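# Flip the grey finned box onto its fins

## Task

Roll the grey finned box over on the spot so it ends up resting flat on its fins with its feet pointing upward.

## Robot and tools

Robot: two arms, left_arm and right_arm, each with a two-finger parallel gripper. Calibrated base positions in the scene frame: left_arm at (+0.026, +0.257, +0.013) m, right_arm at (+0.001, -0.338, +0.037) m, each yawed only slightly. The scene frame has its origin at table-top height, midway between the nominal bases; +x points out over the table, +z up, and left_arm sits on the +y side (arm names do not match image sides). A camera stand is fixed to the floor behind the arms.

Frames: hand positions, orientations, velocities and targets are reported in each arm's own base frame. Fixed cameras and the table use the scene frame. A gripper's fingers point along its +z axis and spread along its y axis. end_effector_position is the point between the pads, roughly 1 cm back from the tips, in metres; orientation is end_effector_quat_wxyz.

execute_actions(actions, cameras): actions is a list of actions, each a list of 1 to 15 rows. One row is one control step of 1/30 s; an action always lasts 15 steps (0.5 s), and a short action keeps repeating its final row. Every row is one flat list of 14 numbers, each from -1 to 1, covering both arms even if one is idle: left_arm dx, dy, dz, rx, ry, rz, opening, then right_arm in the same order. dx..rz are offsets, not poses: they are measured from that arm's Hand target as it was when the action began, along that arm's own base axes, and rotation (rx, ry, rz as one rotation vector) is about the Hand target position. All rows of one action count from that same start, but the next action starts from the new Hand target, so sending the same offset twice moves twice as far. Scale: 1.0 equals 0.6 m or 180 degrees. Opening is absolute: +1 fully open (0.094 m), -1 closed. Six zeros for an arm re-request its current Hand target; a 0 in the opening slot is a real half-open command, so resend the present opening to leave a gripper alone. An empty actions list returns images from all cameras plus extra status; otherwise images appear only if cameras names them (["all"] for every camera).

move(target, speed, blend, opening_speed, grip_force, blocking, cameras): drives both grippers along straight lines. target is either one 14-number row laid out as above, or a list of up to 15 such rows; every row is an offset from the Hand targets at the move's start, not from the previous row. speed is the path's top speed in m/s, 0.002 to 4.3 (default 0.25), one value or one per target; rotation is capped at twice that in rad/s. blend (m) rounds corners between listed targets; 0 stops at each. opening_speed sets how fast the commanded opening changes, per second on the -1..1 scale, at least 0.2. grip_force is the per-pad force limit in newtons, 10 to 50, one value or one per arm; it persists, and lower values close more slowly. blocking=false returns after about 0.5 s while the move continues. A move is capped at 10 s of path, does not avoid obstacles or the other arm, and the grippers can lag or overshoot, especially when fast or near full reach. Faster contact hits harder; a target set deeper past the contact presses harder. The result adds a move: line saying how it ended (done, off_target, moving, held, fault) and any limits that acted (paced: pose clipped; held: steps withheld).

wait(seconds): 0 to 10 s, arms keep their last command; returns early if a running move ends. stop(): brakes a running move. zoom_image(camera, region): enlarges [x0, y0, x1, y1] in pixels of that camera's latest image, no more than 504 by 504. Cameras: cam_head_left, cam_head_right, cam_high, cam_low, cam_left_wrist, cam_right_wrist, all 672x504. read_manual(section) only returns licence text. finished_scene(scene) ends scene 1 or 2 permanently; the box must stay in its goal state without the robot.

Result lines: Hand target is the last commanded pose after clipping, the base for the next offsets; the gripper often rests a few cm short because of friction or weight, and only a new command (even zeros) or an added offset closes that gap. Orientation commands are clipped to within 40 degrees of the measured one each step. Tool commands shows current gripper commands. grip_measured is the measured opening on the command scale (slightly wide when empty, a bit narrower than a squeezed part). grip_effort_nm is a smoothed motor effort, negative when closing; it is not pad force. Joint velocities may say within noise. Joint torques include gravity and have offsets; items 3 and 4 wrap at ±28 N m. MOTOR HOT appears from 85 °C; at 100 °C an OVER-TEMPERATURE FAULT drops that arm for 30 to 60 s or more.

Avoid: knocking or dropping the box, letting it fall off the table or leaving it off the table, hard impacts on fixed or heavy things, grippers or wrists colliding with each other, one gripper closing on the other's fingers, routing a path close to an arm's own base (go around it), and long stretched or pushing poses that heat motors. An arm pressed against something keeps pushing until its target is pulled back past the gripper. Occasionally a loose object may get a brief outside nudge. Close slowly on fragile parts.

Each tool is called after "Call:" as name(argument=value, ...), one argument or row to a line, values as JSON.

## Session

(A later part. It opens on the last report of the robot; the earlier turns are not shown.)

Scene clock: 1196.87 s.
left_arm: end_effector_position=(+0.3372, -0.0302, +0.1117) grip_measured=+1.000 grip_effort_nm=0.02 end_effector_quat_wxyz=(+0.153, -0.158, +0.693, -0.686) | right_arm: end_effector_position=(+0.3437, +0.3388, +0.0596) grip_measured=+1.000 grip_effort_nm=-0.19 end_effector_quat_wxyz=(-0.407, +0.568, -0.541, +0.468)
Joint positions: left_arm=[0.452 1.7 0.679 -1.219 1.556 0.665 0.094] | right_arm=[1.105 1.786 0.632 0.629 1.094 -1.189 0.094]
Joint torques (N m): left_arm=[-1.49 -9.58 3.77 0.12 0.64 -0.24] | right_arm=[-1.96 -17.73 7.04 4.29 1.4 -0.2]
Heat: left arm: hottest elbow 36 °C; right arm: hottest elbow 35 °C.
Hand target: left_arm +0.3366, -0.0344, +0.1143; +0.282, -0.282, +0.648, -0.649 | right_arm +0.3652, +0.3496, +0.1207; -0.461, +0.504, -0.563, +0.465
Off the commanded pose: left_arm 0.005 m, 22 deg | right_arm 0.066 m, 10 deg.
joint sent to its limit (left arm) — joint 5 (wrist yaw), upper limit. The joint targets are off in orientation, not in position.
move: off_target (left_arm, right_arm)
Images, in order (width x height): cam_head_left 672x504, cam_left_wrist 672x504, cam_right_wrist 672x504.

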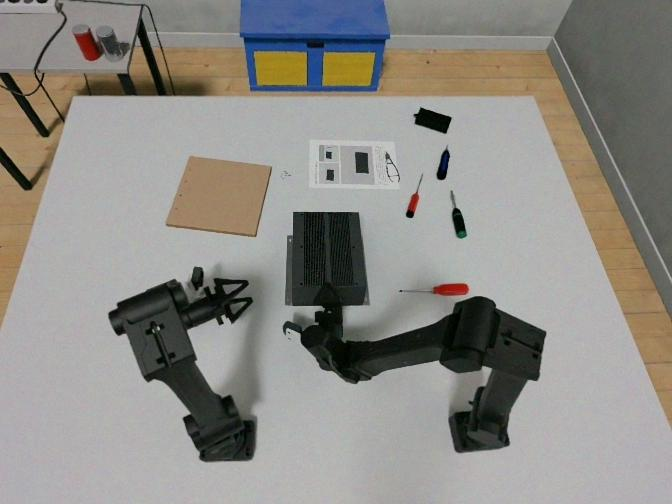

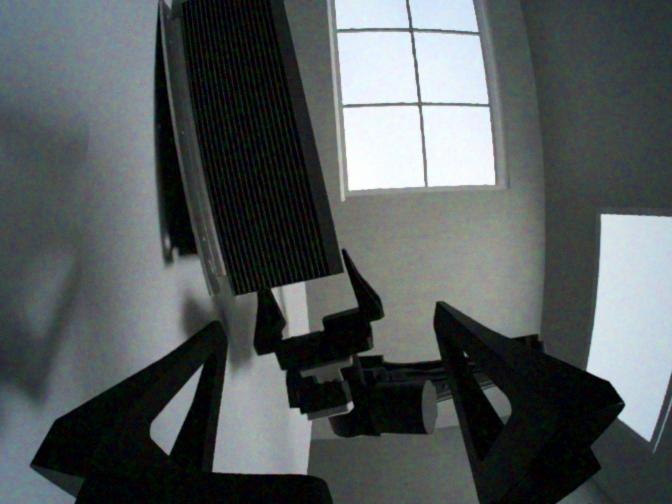

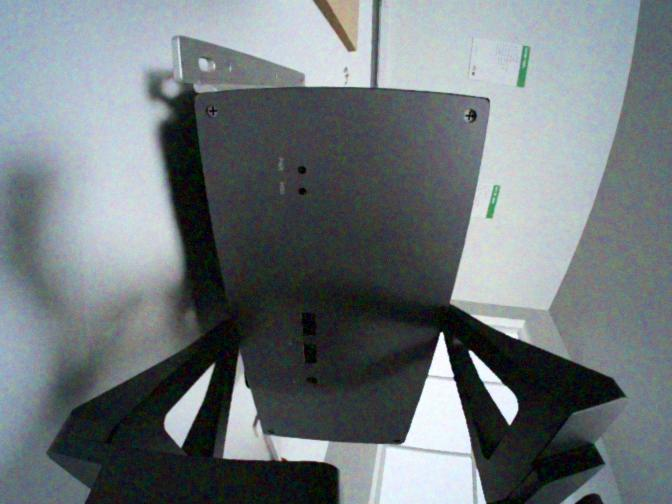

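Call:
zoom_image(
  camera="cam_right_wrist",
  region=[190, 260, 310, 380],
)

Call:
zoom_image(
  camera="cam_head_left",
  region=[290, 265, 370, 325],
)

Call:
zoom_image(
  camera="cam_left_wrist",
  region=[200, 200, 400, 360],
)

Scaled by 4.200 from the camera's 672x504 image, which has a finer 960x720 frame.

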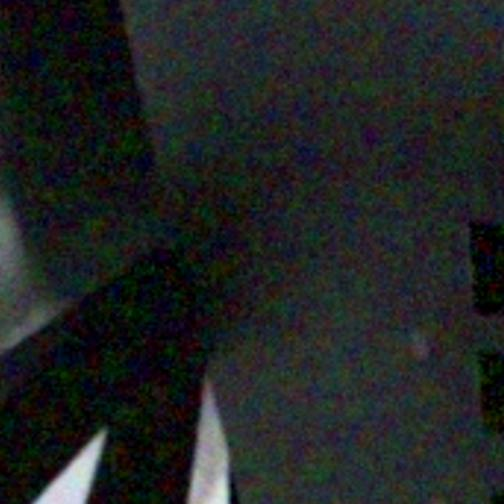

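Scaled by 6.300.

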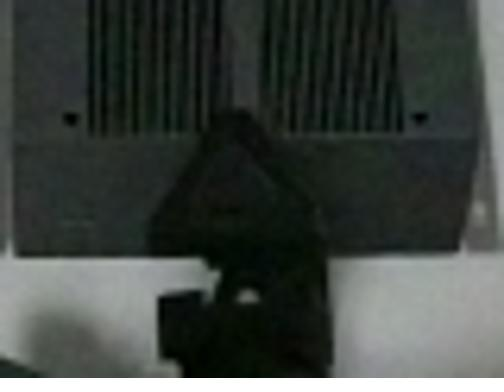

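Scaled by 2.520 from the camera's 672x504 image, which has a finer 960x720 frame.

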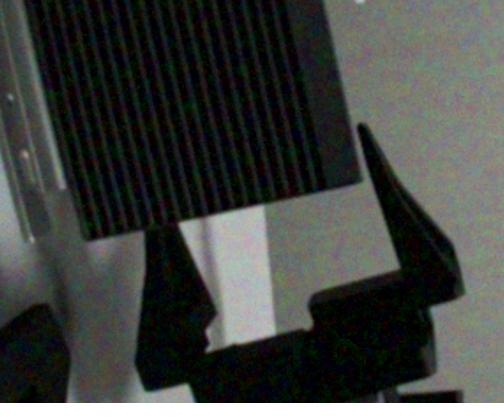

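Call:
move(
  target=[0,0,0,0,0,0,1,0.008,-0.003,0.015,0.012,-0.005,0,1],
  speed=0.04,
  cameras=["cam_head_left","cam_right_wrist","cam_left_wrist"],
)

Call:
zoom_image(
  camera="cam_head_left",
  region=[290, 265, 370, 325],
)

Scene clock: 1238.70 s.
left_arm: end_effector_position=(+0.3379, -0.0298, +0.1121) grip_measured=+1.000 grip_effort_nm=0.02 end_effector_quat_wxyz=(+0.154, -0.157, +0.694, -0.686) | right_arm: end_effector_position=(+0.3450, +0.3367, +0.0662) grip_measured=+1.000 grip_effort_nm=-0.19 end_effector_quat_wxyz=(-0.417, +0.562, -0.543, +0.465)
Joint positions: left_arm=[0.452 1.697 0.679 -1.207 1.556 0.651 0.094] | right_arm=[1.099 1.771 0.622 0.659 1.087 -1.2 0.094]
Joint torques (N m): left_arm=[-1.49 -9.41 3.64 0.24 0.65 -0.23] | right_arm=[-3.19 -17.49 7.56 4.64 1.18 -0.15]
Heat: left arm: hottest elbow 37 °C; right arm: hottest elbow 36 °C.
Hand target: left_arm +0.3365, -0.0344, +0.1144; +0.282, -0.282, +0.648, -0.649 | right_arm +0.3699, +0.3480, +0.1298; -0.475, +0.492, -0.568, +0.459
Off the commanded pose: left_arm 0.005 m, 22 deg | right_arm 0.069 m, 11 deg.
joint sent to its limit (left arm) — joint 5 (wrist yaw), upper limit. The joint targets are off in orientation, not in position.
move: off_target (left_arm, right_arm)
Images, in order (width x height): cam_head_left 672x504, cam_left_wrist 672x504, cam_right_wrist 672x504.

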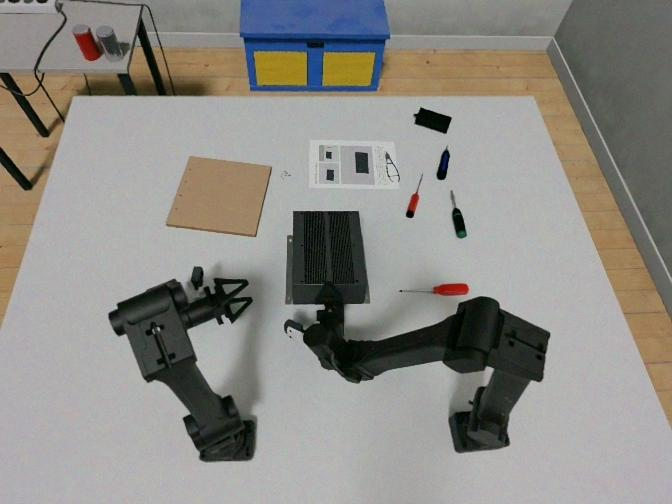

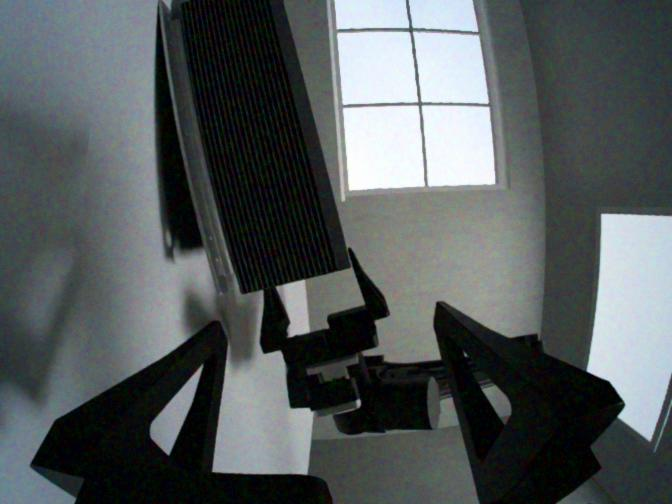

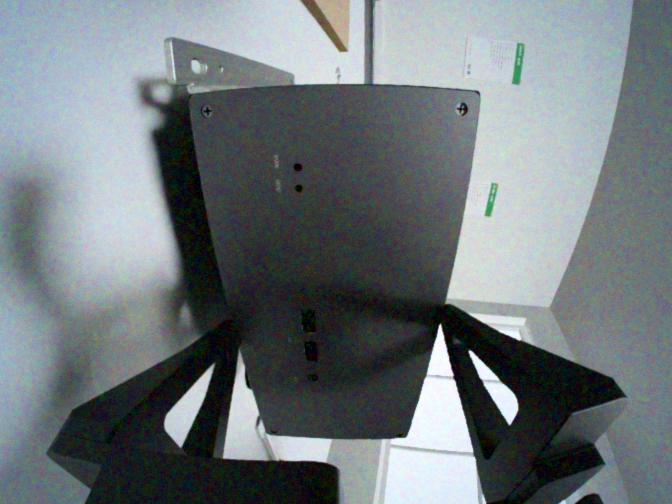

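Scaled by 6.300.

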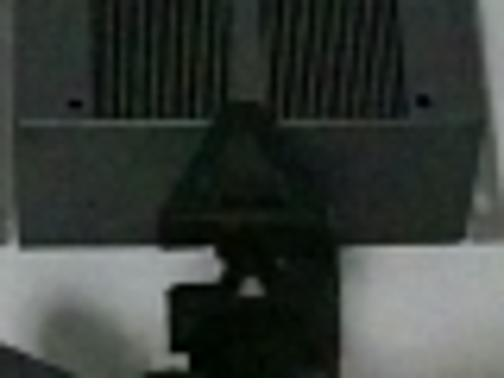

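Call:
move(
  target=[0,0,0,0,0,0,1,0,0,0.004,0,0,0,0.7],
  speed=0.04,
  opening_speed=0.2,
  cameras=["cam_head_left","cam_right_wrist","cam_left_wrist"],
)

Call:
zoom_image(
  camera="cam_head_left",
  region=[290, 265, 370, 325],
)

Call:
zoom_image(
  camera="cam_left_wrist",
  region=[200, 200, 400, 360],
)

Scene clock: 1328.43 s.
left_arm: end_effector_position=(+0.3368, -0.0303, +0.1116) grip_measured=+1.000 grip_effort_nm=0.02 end_effector_quat_wxyz=(+0.153, -0.158, +0.693, -0.686) | right_arm: end_effector_position=(+0.3452, +0.3365, +0.0674) grip_measured=+0.906 grip_effort_nm=-1.04 end_effector_quat_wxyz=(-0.419, +0.561, -0.543, +0.464)
Joint positions: left_arm=[0.452 1.69 0.672 -1.181 1.556 0.622 0.094] | right_arm=[1.098 1.768 0.619 0.662 1.083 -1.2 0.09]
Joint torques (N m): left_arm=[-1.49 -9.35 3.92 0.27 0.65 -0.21] | right_arm=[-3.49 -17.61 7.68 4.21 1.23 -0.13]
Heat: left arm: hottest elbow 36 °C; right arm: hottest elbow 37 °C.
Hand target: left_arm +0.3366, -0.0344, +0.1143; +0.282, -0.282, +0.648, -0.649 | right_arm +0.3699, +0.3480, +0.1322; -0.475, +0.492, -0.568, +0.459
Off the commanded pose: left_arm 0.005 m, 22 deg | right_arm 0.070 m, 11 deg.
joint sent to its limit (left arm) — joint 5 (wrist yaw), upper limit. The joint targets are off in orientation, not in position.
move: off_target (left_arm, right_arm)
Images, in order (width x height): cam_head_left 672x504, cam_left_wrist 672x504, cam_right_wrist 672x504.

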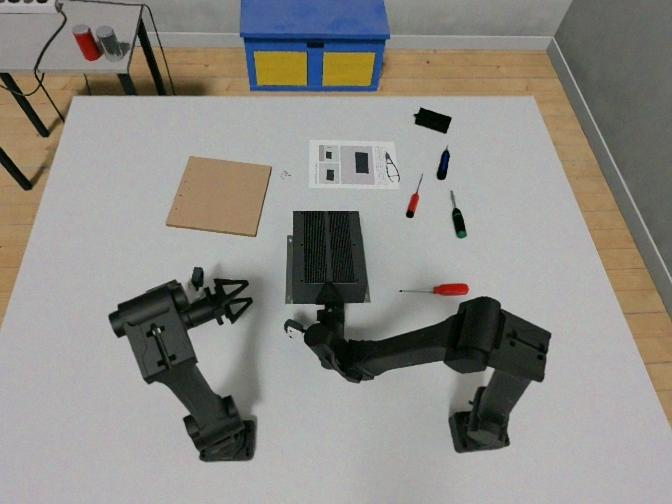

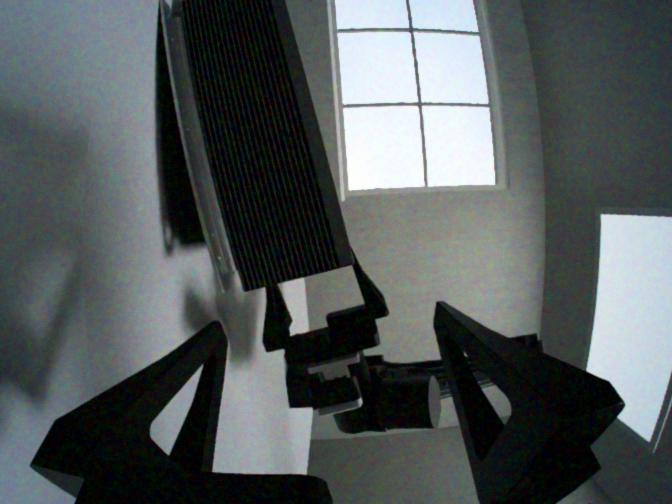

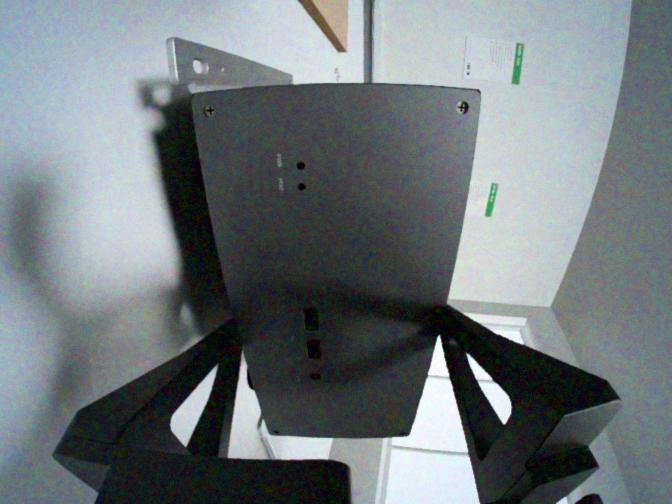

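Scaled by 6.300.

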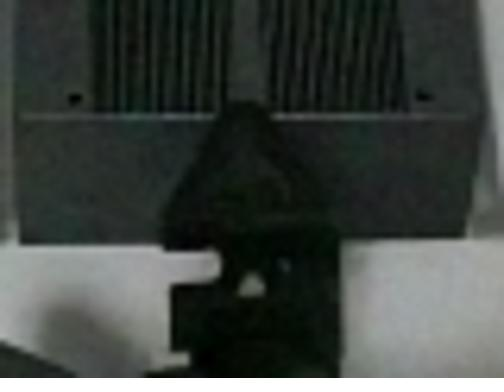

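Scaled by 2.520 from the camera's 672x504 image, which has a finer 960x720 frame.

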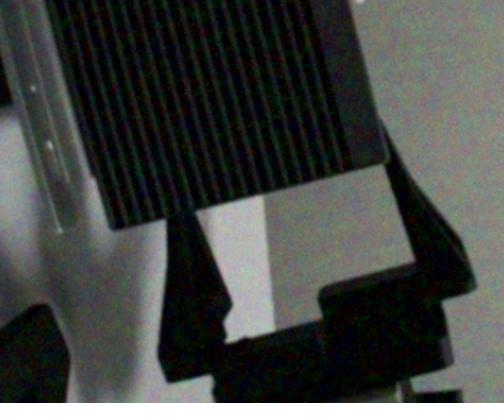

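Call:
move(
  target=[0,0,0,0,0,0,1,-0.0667,0.0083,0,0,0,0,0.7],
  speed=0.05,
  cameras=["cam_head_left","cam_left_wrist","cam_right_wrist"],
)

Call:
zoom_image(
  camera="cam_head_left",
  region=[290, 265, 370, 325],
)

Scene clock: 1361.20 s.
left_arm: end_effector_position=(+0.3368, -0.0304, +0.1116) grip_measured=+1.000 grip_effort_nm=0.02 end_effector_quat_wxyz=(+0.153, -0.158, +0.693, -0.686) | right_arm: end_effector_position=(+0.3269, +0.3309, +0.0670) grip_measured=+0.904 grip_effort_nm=-1.04 end_effector_quat_wxyz=(-0.413, +0.554, -0.548, +0.472)
Joint positions: left_arm=[0.452 1.684 0.668 -1.16 1.556 0.6 0.094] | right_arm=[1.14 1.749 0.601 0.602 1.145 -1.138 0.089]
Joint torques (N m): left_arm=[-1.49 -9.41 3.9 0.25 0.66 -0.25] | right_arm=[1.08 -18.9 7.12 3.28 2.28 0.12]
Heat: left arm: hottest elbow 36 °C; right arm: hottest elbow 37 °C.
Hand target: left_arm +0.3365, -0.0344, +0.1143; +0.282, -0.282, +0.648, -0.649 | right_arm +0.3299, +0.3530, +0.1322; -0.475, +0.492, -0.568, +0.459
Off the commanded pose: left_arm 0.005 m, 22 deg | right_arm 0.069 m, 10 deg.
joint sent to its limit (left arm) — joint 5 (wrist yaw), upper limit. The joint targets are off in orientation, not in position.
move: off_target (left_arm, right_arm)
Images, in order (width x height): cam_head_left 672x504, cam_left_wrist 672x504, cam_right_wrist 672x504.

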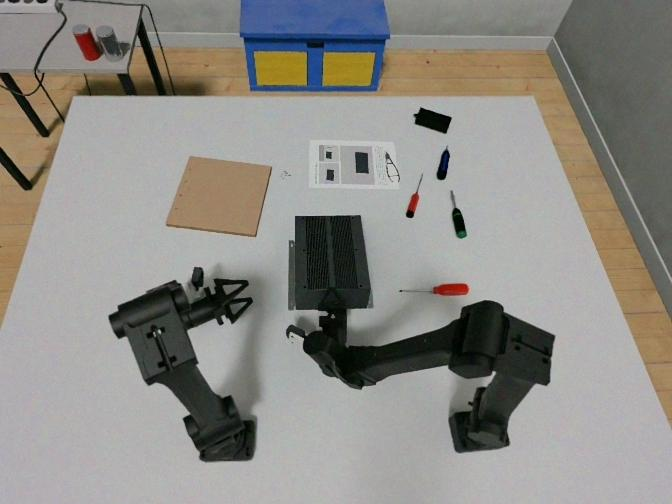

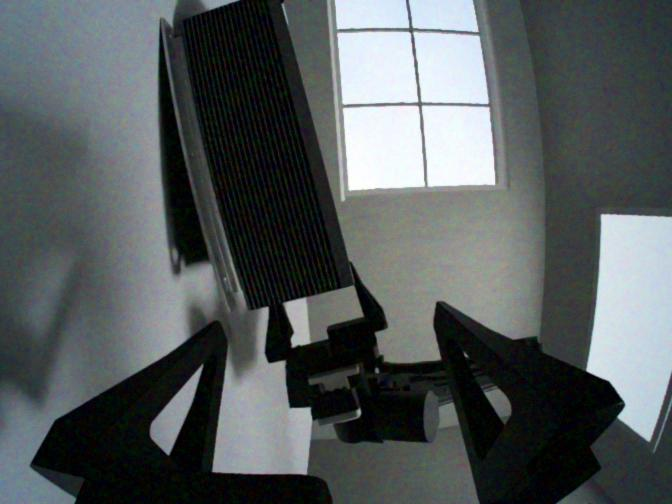

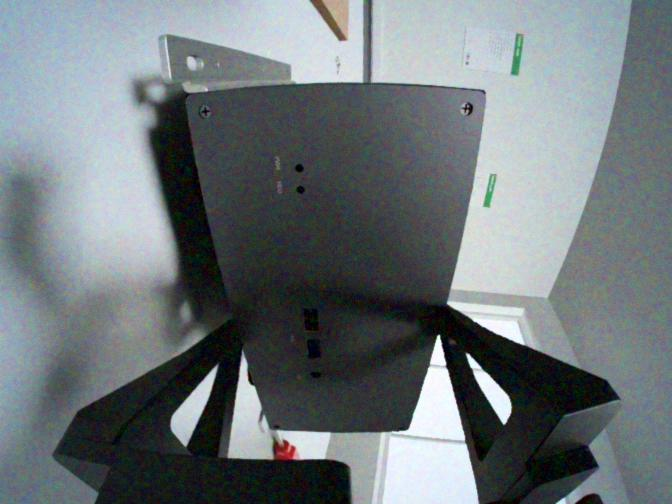

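Scaled by 6.300.

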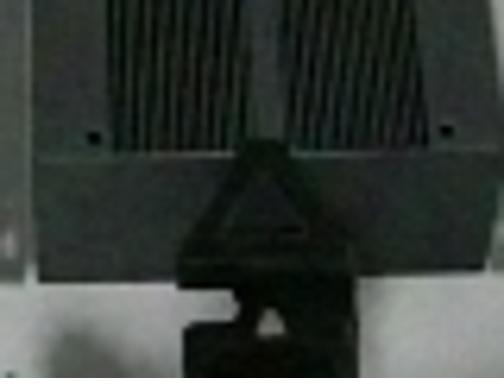

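Call:
move(
  target=[0,0,0,0,0,0,1,0.0452,-0.0016,0.075,0.004,0.0665,0,0.7],
  speed=0.06,
  cameras=["cam_head_left","cam_left_wrist","cam_right_wrist"],
)

Call:
zoom_image(
  camera="cam_head_left",
  region=[290, 255, 370, 315],
)

Scene clock: 1398.17 s.
left_arm: end_effector_position=(+0.3369, -0.0303, +0.1116) grip_measured=+1.000 grip_effort_nm=0.02 end_effector_quat_wxyz=(+0.153, -0.159, +0.694, -0.686) | right_arm: end_effector_position=(+0.3355, +0.3248, +0.1110) grip_measured=+0.903 grip_effort_nm=-1.04 end_effector_quat_wxyz=(-0.351, +0.594, -0.590, +0.418)
Joint positions: left_arm=[0.452 1.674 0.661 -1.122 1.556 0.559 0.094] | right_arm=[1.09 1.514 0.709 -0.048 1.005 -0.894 0.089]
Joint torques (N m): left_arm=[-1.44 -9.35 3.97 0.34 0.68 -0.22] | right_arm=[-1.2 -15.27 12.74 1.87 1.32 0.35]
Heat: left arm: hottest elbow 36 °C; right arm: hottest elbow 39 °C.
Hand target: left_arm +0.3365, -0.0345, +0.1143; +0.282, -0.282, +0.648, -0.649 | right_arm +0.3570, +0.3519, +0.1772; -0.416, +0.534, -0.617, +0.401
Off the commanded pose: left_arm 0.005 m, 22 deg | right_arm 0.075 m, 11 deg.
joint sent to its limit (left arm) — joint 5 (wrist yaw), upper limit. The joint targets are off in orientation, not in position.
move: off_target (left_arm, right_arm)
Images, in order (width x height): cam_head_left 672x504, cam_left_wrist 672x504, cam_right_wrist 672x504.

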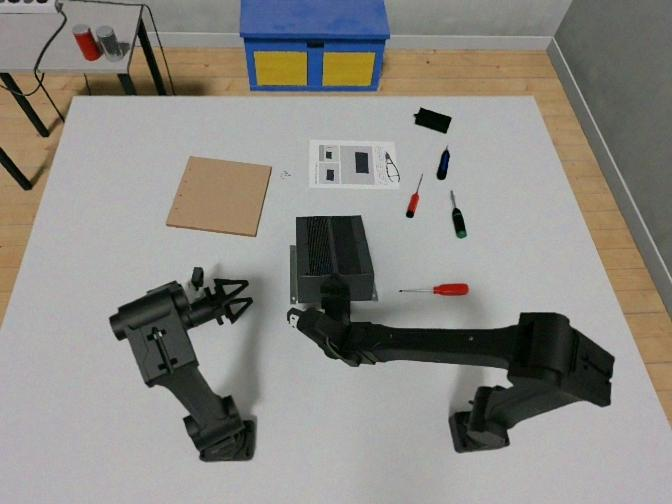

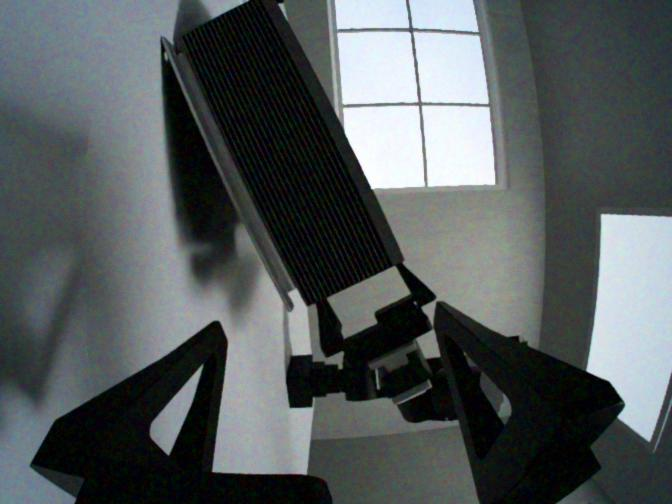

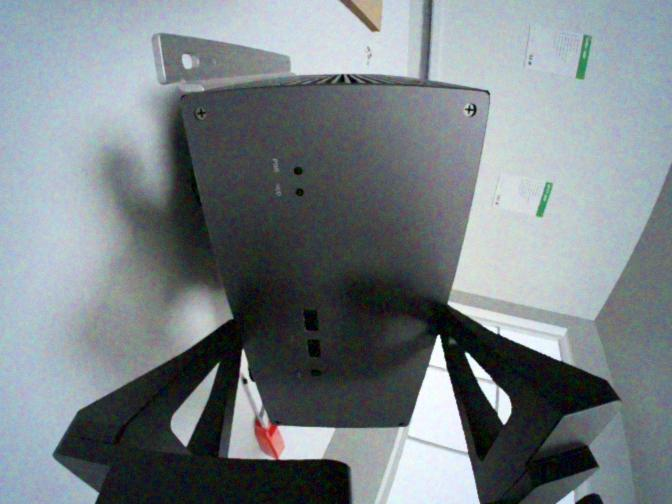

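Scaled by 6.300.

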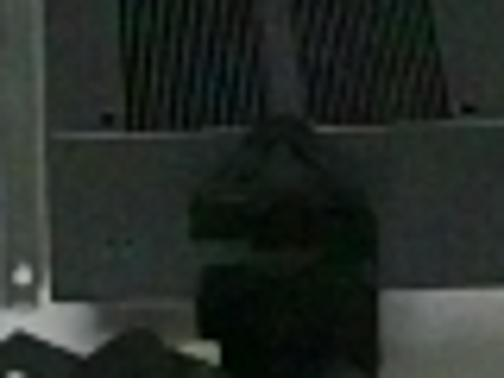

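Call:
move(
  target=[0,0,0,0,0,0,1,0.0758,0.03,0.069,0,0.0667,0,0.7],
  speed=0.06,
  cameras=["cam_head_left","cam_left_wrist","cam_right_wrist"],
)

Call:
zoom_image(
  camera="cam_head_left",
  region=[290, 245, 390, 315],
)

Scene clock: 1421.27 s.
left_arm: end_effector_position=(+0.3369, -0.0303, +0.1116) grip_measured=+1.000 grip_effort_nm=0.02 end_effector_quat_wxyz=(+0.153, -0.159, +0.694, -0.686) | right_arm: end_effector_position=(+0.3717, +0.3406, +0.1544) grip_measured=+0.903 grip_effort_nm=-1.04 end_effector_quat_wxyz=(-0.286, +0.617, -0.643, +0.352)
Joint positions: left_arm=[0.452 1.663 0.653 -1.077 1.556 0.511 0.094] | right_arm=[0.997 1.49 0.96 -0.501 0.815 -0.772 0.089]
Joint torques (N m): left_arm=[-1.49 -9.17 4.03 0.24 0.69 -0.27] | right_arm=[-2.14 -13.92 15.42 2.07 0.96 0.08]
Heat: left arm: hottest elbow 36 °C; right arm: hottest elbow 42 °C.
Hand target: left_arm +0.3365, -0.0344, +0.1143; +0.282, -0.282, +0.648, -0.649 | right_arm +0.4025, +0.3699, +0.2184; -0.349, +0.573, -0.657, +0.343
Off the commanded pose: left_arm 0.005 m, 22 deg | right_arm 0.077 m, 9 deg.
joint sent to its limit (left arm) — joint 5 (wrist yaw), upper limit. The joint targets are off in orientation, not in position.
move: off_target (left_arm, right_arm)
Images, in order (width x height): cam_head_left 672x504, cam_left_wrist 672x504, cam_right_wrist 672x504.

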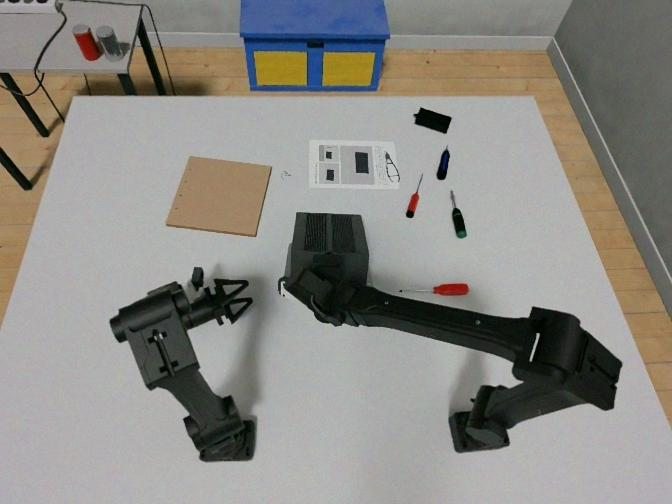

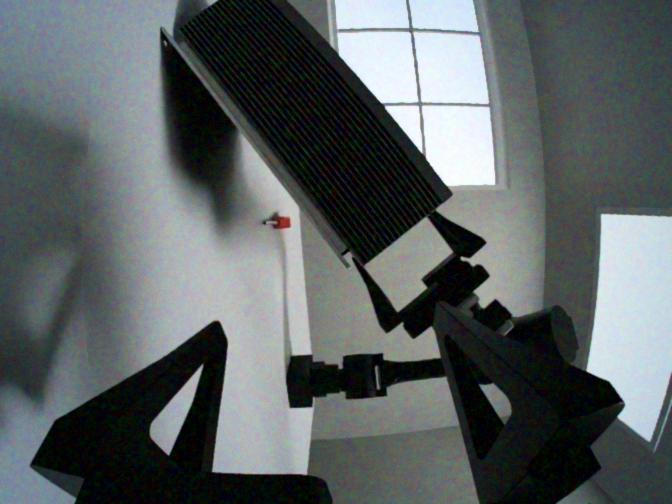

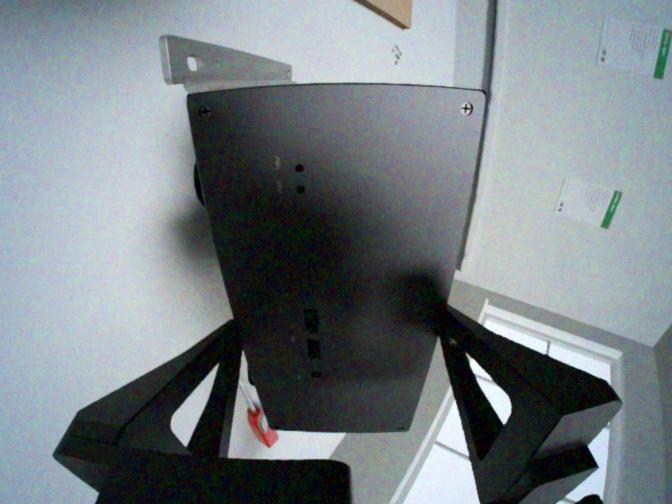

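Scaled by 5.040.

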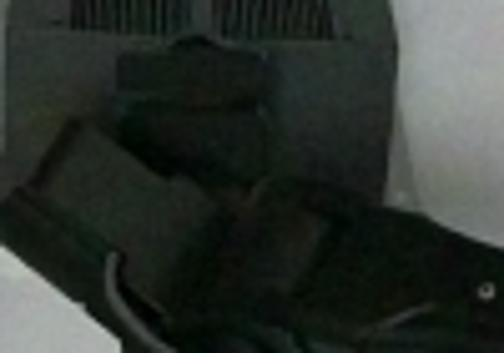

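Call:
move(
  target=[0,0,0,0,0,0,1,0.0737,-0.01,0.048,0.006,0.0665,0,0.7],
  speed=0.06,
  cameras=["cam_head_left","cam_left_wrist","cam_right_wrist"],
)

Call:
zoom_image(
  camera="cam_head_left",
  region=[290, 225, 390, 295],
)

Scene clock: 1433.90 s.
left_arm: end_effector_position=(+0.3369, -0.0303, +0.1116) grip_measured=+1.000 grip_effort_nm=0.02 end_effector_quat_wxyz=(+0.154, -0.159, +0.694, -0.685) | right_arm: end_effector_position=(+0.4166, +0.3414, +0.1892) grip_measured=+0.902 grip_effort_nm=-1.04 end_effector_quat_wxyz=(-0.221, +0.640, -0.680, +0.282)
Joint positions: left_arm=[0.452 1.65 0.644 -1.027 1.556 0.458 0.094] | right_arm=[0.873 1.536 1.201 -0.797 0.607 -0.778 0.089]
Joint torques (N m): left_arm=[-1.49 -9.05 4.14 0.38 0.72 -0.22] | right_arm=[-1.2 -13.8 15.51 2.06 0.53 0.25]
Heat: left arm: hottest elbow 36 °C; right arm: hottest elbow 49 °C.
Hand target: left_arm +0.3365, -0.0344, +0.1143; +0.282, -0.282, +0.648, -0.649 | right_arm +0.4467, +0.3639, +0.2473; -0.284, +0.603, -0.693, +0.276
Off the commanded pose: left_arm 0.005 m, 21 deg | right_arm 0.069 m, 9 deg.
joint sent to its limit (left arm) — joint 5 (wrist yaw), upper limit. The joint targets are off in orientation, not in position.
move: off_target (left_arm, right_arm)
Images, in order (width x height): cam_head_left 672x504, cam_left_wrist 672x504, cam_right_wrist 672x504.

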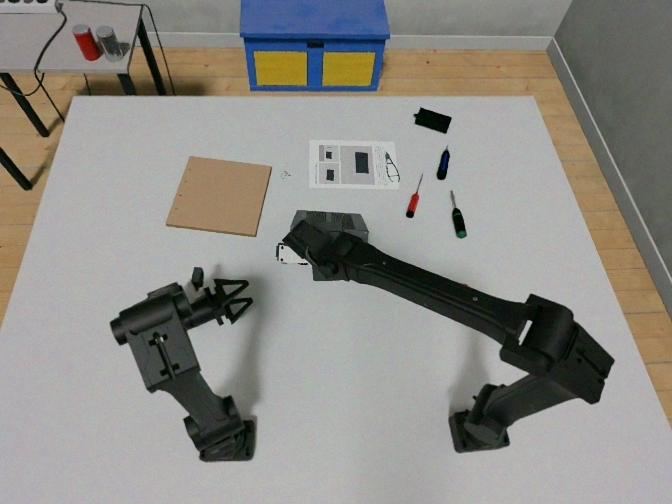

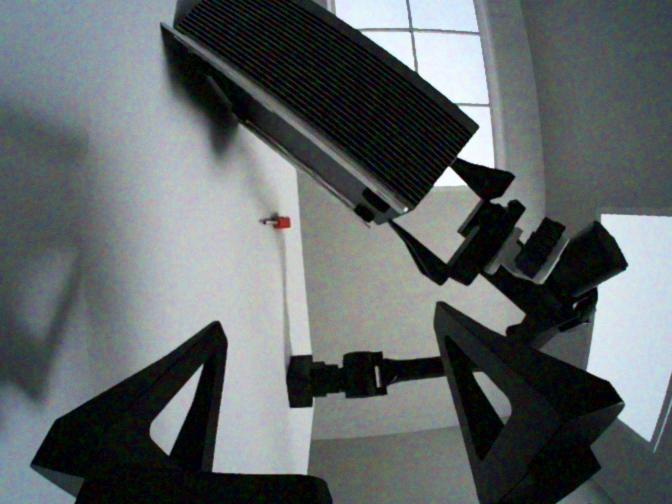

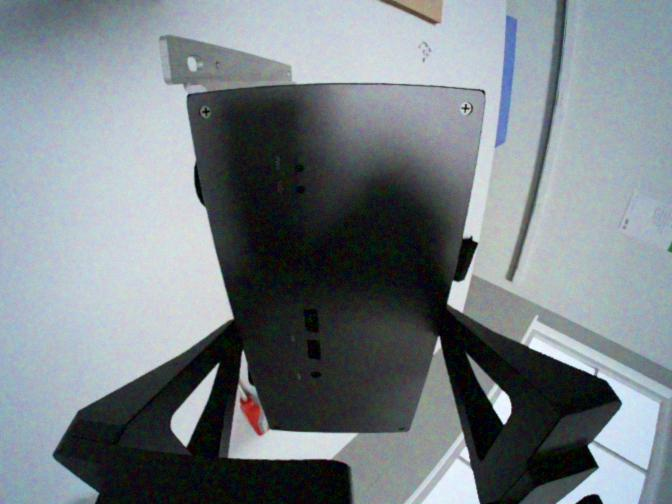

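Scaled by 5.040.

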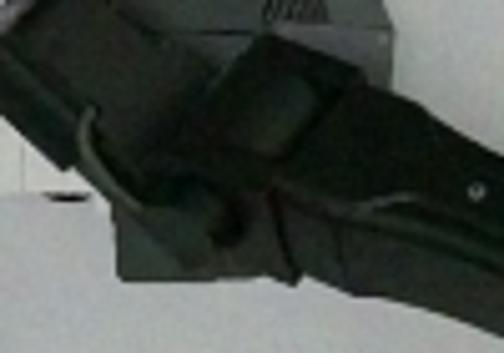

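Call:
move(
  target=[0,0,0,0,0,0,1,0.0833,-0.009,0.0217,0.006,0.0665,0,0.7],
  speed=0.06,
  cameras=["cam_head_left","cam_right_wrist","cam_left_wrist"],
)

Scene clock: 1441.87 s.
left_arm: end_effector_position=(+0.3369, -0.0303, +0.1116) grip_measured=+1.000 grip_effort_nm=0.02 end_effector_quat_wxyz=(+0.154, -0.159, +0.694, -0.685) | right_arm: end_effector_position=(+0.4680, +0.3409, +0.2139) grip_measured=+0.902 grip_effort_nm=-1.04 end_effector_quat_wxyz=(+0.158, -0.652, +0.713, -0.205)
Joint positions: left_arm=[0.452 1.637 0.634 -0.972 1.556 0.4 0.094] | right_arm=[0.75 1.656 1.478 -1.057 0.41 -0.802 0.089]
Joint torques (N m): left_arm=[-1.49 -9 4.25 0.51 0.74 -0.24] | right_arm=[-1.2 -14.8 14.9 1.87 0.28 0.21]
Heat: left arm: hottest elbow 36 °C; right arm: hottest elbow 52 °C.
Hand target: left_arm +0.3366, -0.0344, +0.1144; +0.282, -0.282, +0.648, -0.649 | right_arm +0.4968, +0.3585, +0.2603; +0.216, -0.625, +0.721, -0.205
Off the commanded pose: left_arm 0.005 m, 21 deg | right_arm 0.057 m, 7 deg.
joint sent to its limit (left arm) — joint 5 (wrist yaw), upper limit. The joint targets are off in orientation, not in position.
move: off_target (left_arm, right_arm)
Images, in order (width x height): cam_head_left 672x504, cam_left_wrist 672x504, cam_right_wrist 672x504.

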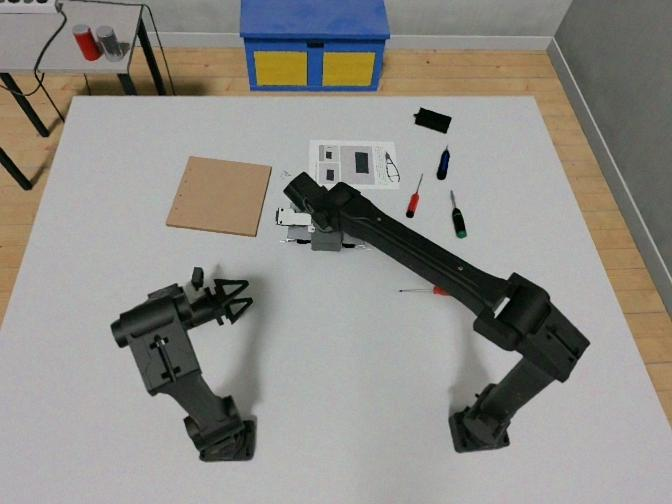

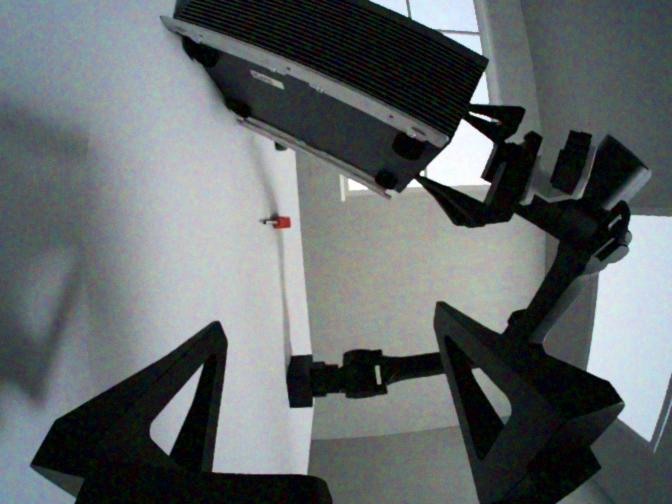

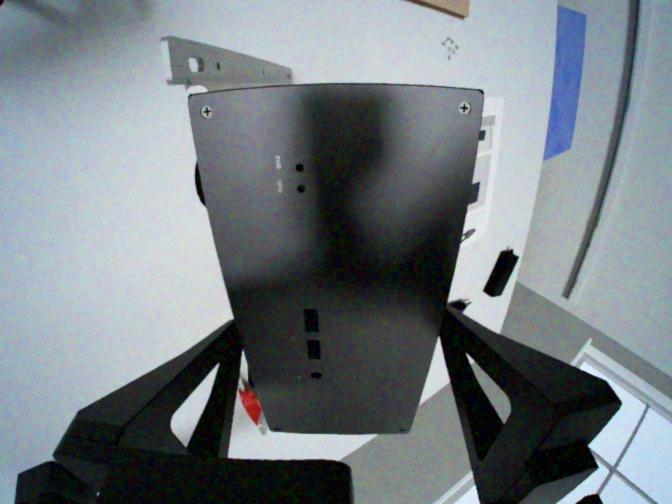

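Call:
move(
  target=[0,0,0,0,0,0,1,0.07,-0.009,-0.0183,0.006,0.061,0,0.7],
  speed=0.05,
  cameras=["cam_head_left","cam_right_wrist","cam_left_wrist"],
)

Scene clock: 1455.33 s.
left_arm: end_effector_position=(+0.3368, -0.0303, +0.1116) grip_measured=+1.000 grip_effort_nm=0.02 end_effector_quat_wxyz=(+0.154, -0.160, +0.694, -0.685) | right_arm: end_effector_position=(+0.5127, +0.3381, +0.2269) grip_measured=+0.902 grip_effort_nm=-1.04 end_effector_quat_wxyz=(+0.111, -0.652, +0.738, -0.134)
Joint positions: left_arm=[0.452 1.622 0.621 -0.908 1.556 0.333 0.094] | right_arm=[0.654 1.795 1.736 -1.266 0.251 -0.824 0.089]
Joint torques (N m): left_arm=[-1.49 -9 4.29 0.64 0.76 -0.22] | right_arm=[-1.67 -15.68 13.63 2.32 0.12 0.04]
Heat: left arm: hottest elbow 36 °C; right arm: hottest elbow 51 °C.
Hand target: left_arm +0.3365, -0.0345, +0.1143; +0.282, -0.282, +0.648, -0.649 | right_arm +0.5387, +0.3532, +0.2495; +0.152, -0.640, +0.741, -0.137
Off the commanded pose: left_arm 0.005 m, 21 deg | right_arm 0.038 m, 5 deg.
joint sent to its limit (left arm) — joint 5 (wrist yaw), upper limit. The joint targets are off in orientation, not in position.
move: off_target (left_arm, right_arm)
Images, in order (width x height): cam_head_left 672x504, cam_left_wrist 672x504, cam_right_wrist 672x504.

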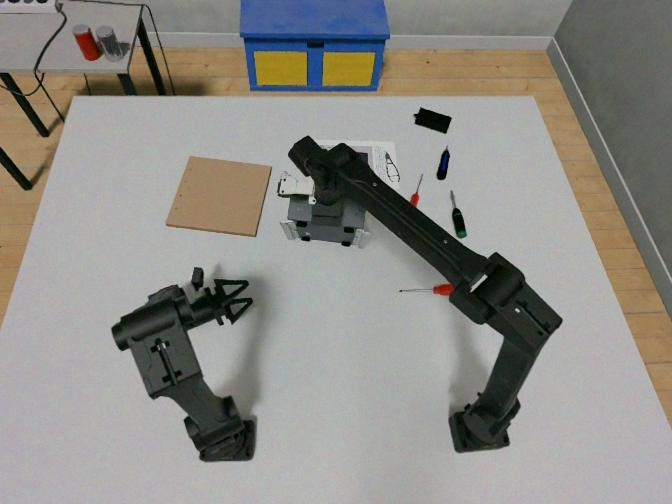

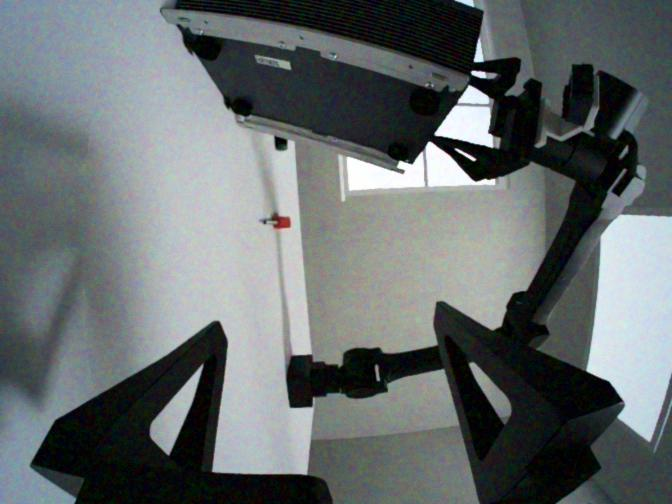

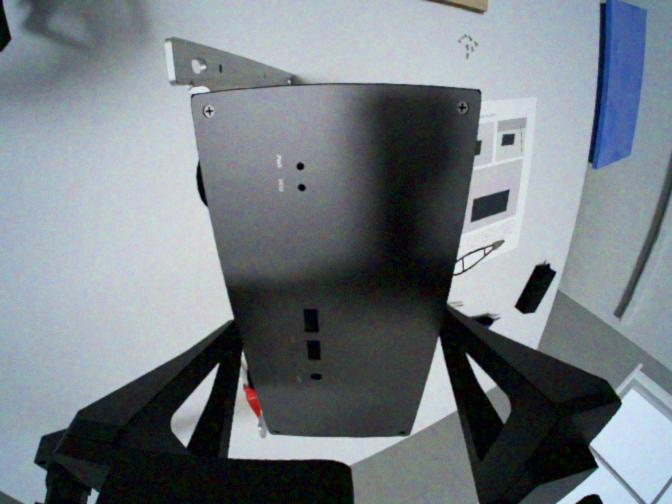

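Call:
move(
  target=[0,0,0,0,0,0,1,0.06,-0.018,-0.03,0.006,0.061,0,0.7],
  speed=0.05,
  cameras=["cam_head_left","cam_right_wrist","cam_left_wrist"],
)

Scene clock: 1463.53 s.
left_arm: end_effector_position=(+0.3369, -0.0303, +0.1115) grip_measured=+1.000 grip_effort_nm=0.02 end_effector_quat_wxyz=(+0.154, -0.160, +0.694, -0.685) | right_arm: end_effector_position=(+0.5553, +0.3296, +0.2325) grip_measured=+0.902 grip_effort_nm=-1.04 end_effector_quat_wxyz=(+0.065, -0.659, +0.746, -0.067)
Joint positions: left_arm=[0.452 1.607 0.608 -0.839 1.556 0.262 0.094] | right_arm=[0.566 1.956 2.01 -1.474 0.112 -0.889 0.089]
Joint torques (N m): left_arm=[-1.44 -8.59 4.38 0.57 0.77 -0.25] | right_arm=[-1.26 -16.21 11.71 1.85 -0.09 0.21]
Heat: left arm: hottest elbow 36 °C; right arm: hottest elbow 50 °C.
Hand target: left_arm +0.3366, -0.0344, +0.1143; +0.282, -0.282, +0.648, -0.649 | right_arm +0.5747, +0.3422, +0.2314; +0.086, -0.649, +0.753, -0.068
Off the commanded pose: left_arm 0.005 m, 21 deg | right_arm 0.023 m, 3 deg.
joint sent to its limit (left arm) — joint 5 (wrist yaw), upper limit. The joint targets are off in orientation, not in position.
move: off_target (left_arm, right_arm)
Images, in order (width x height): cam_head_left 672x504, cam_left_wrist 672x504, cam_right_wrist 672x504.

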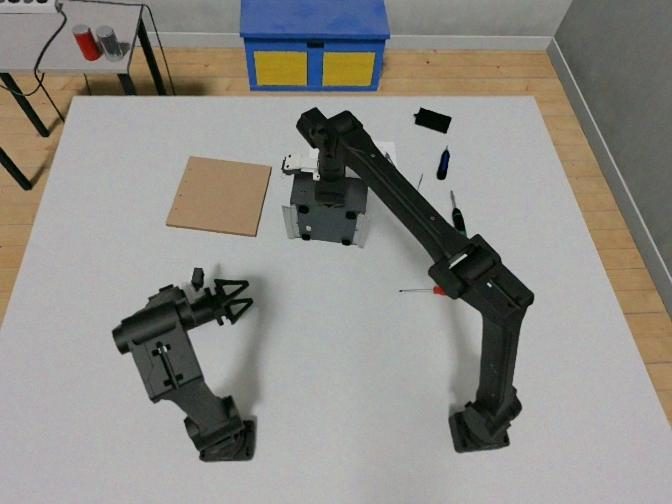

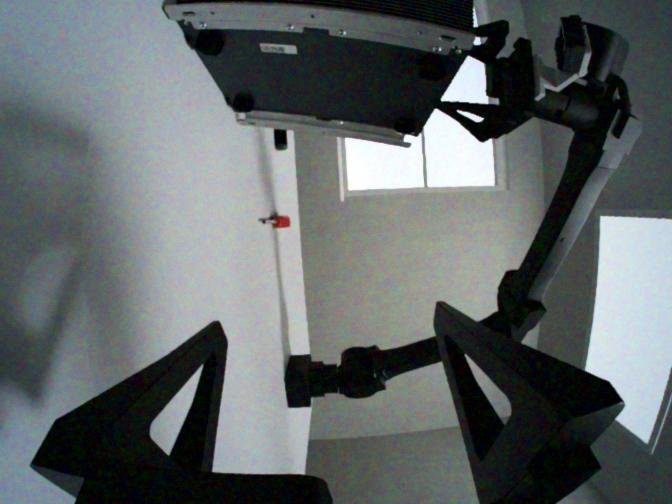

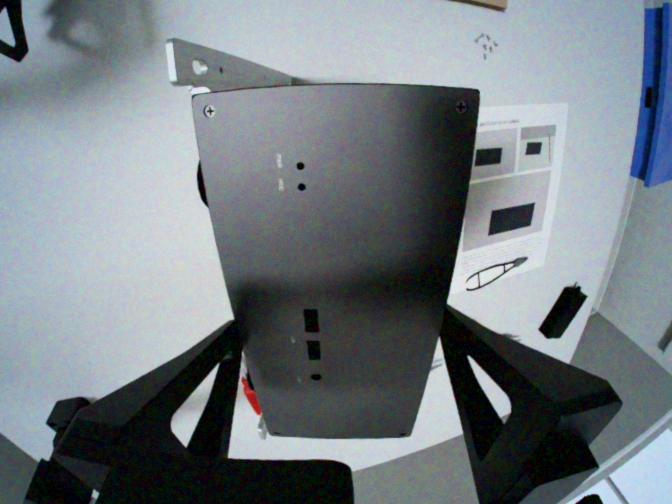

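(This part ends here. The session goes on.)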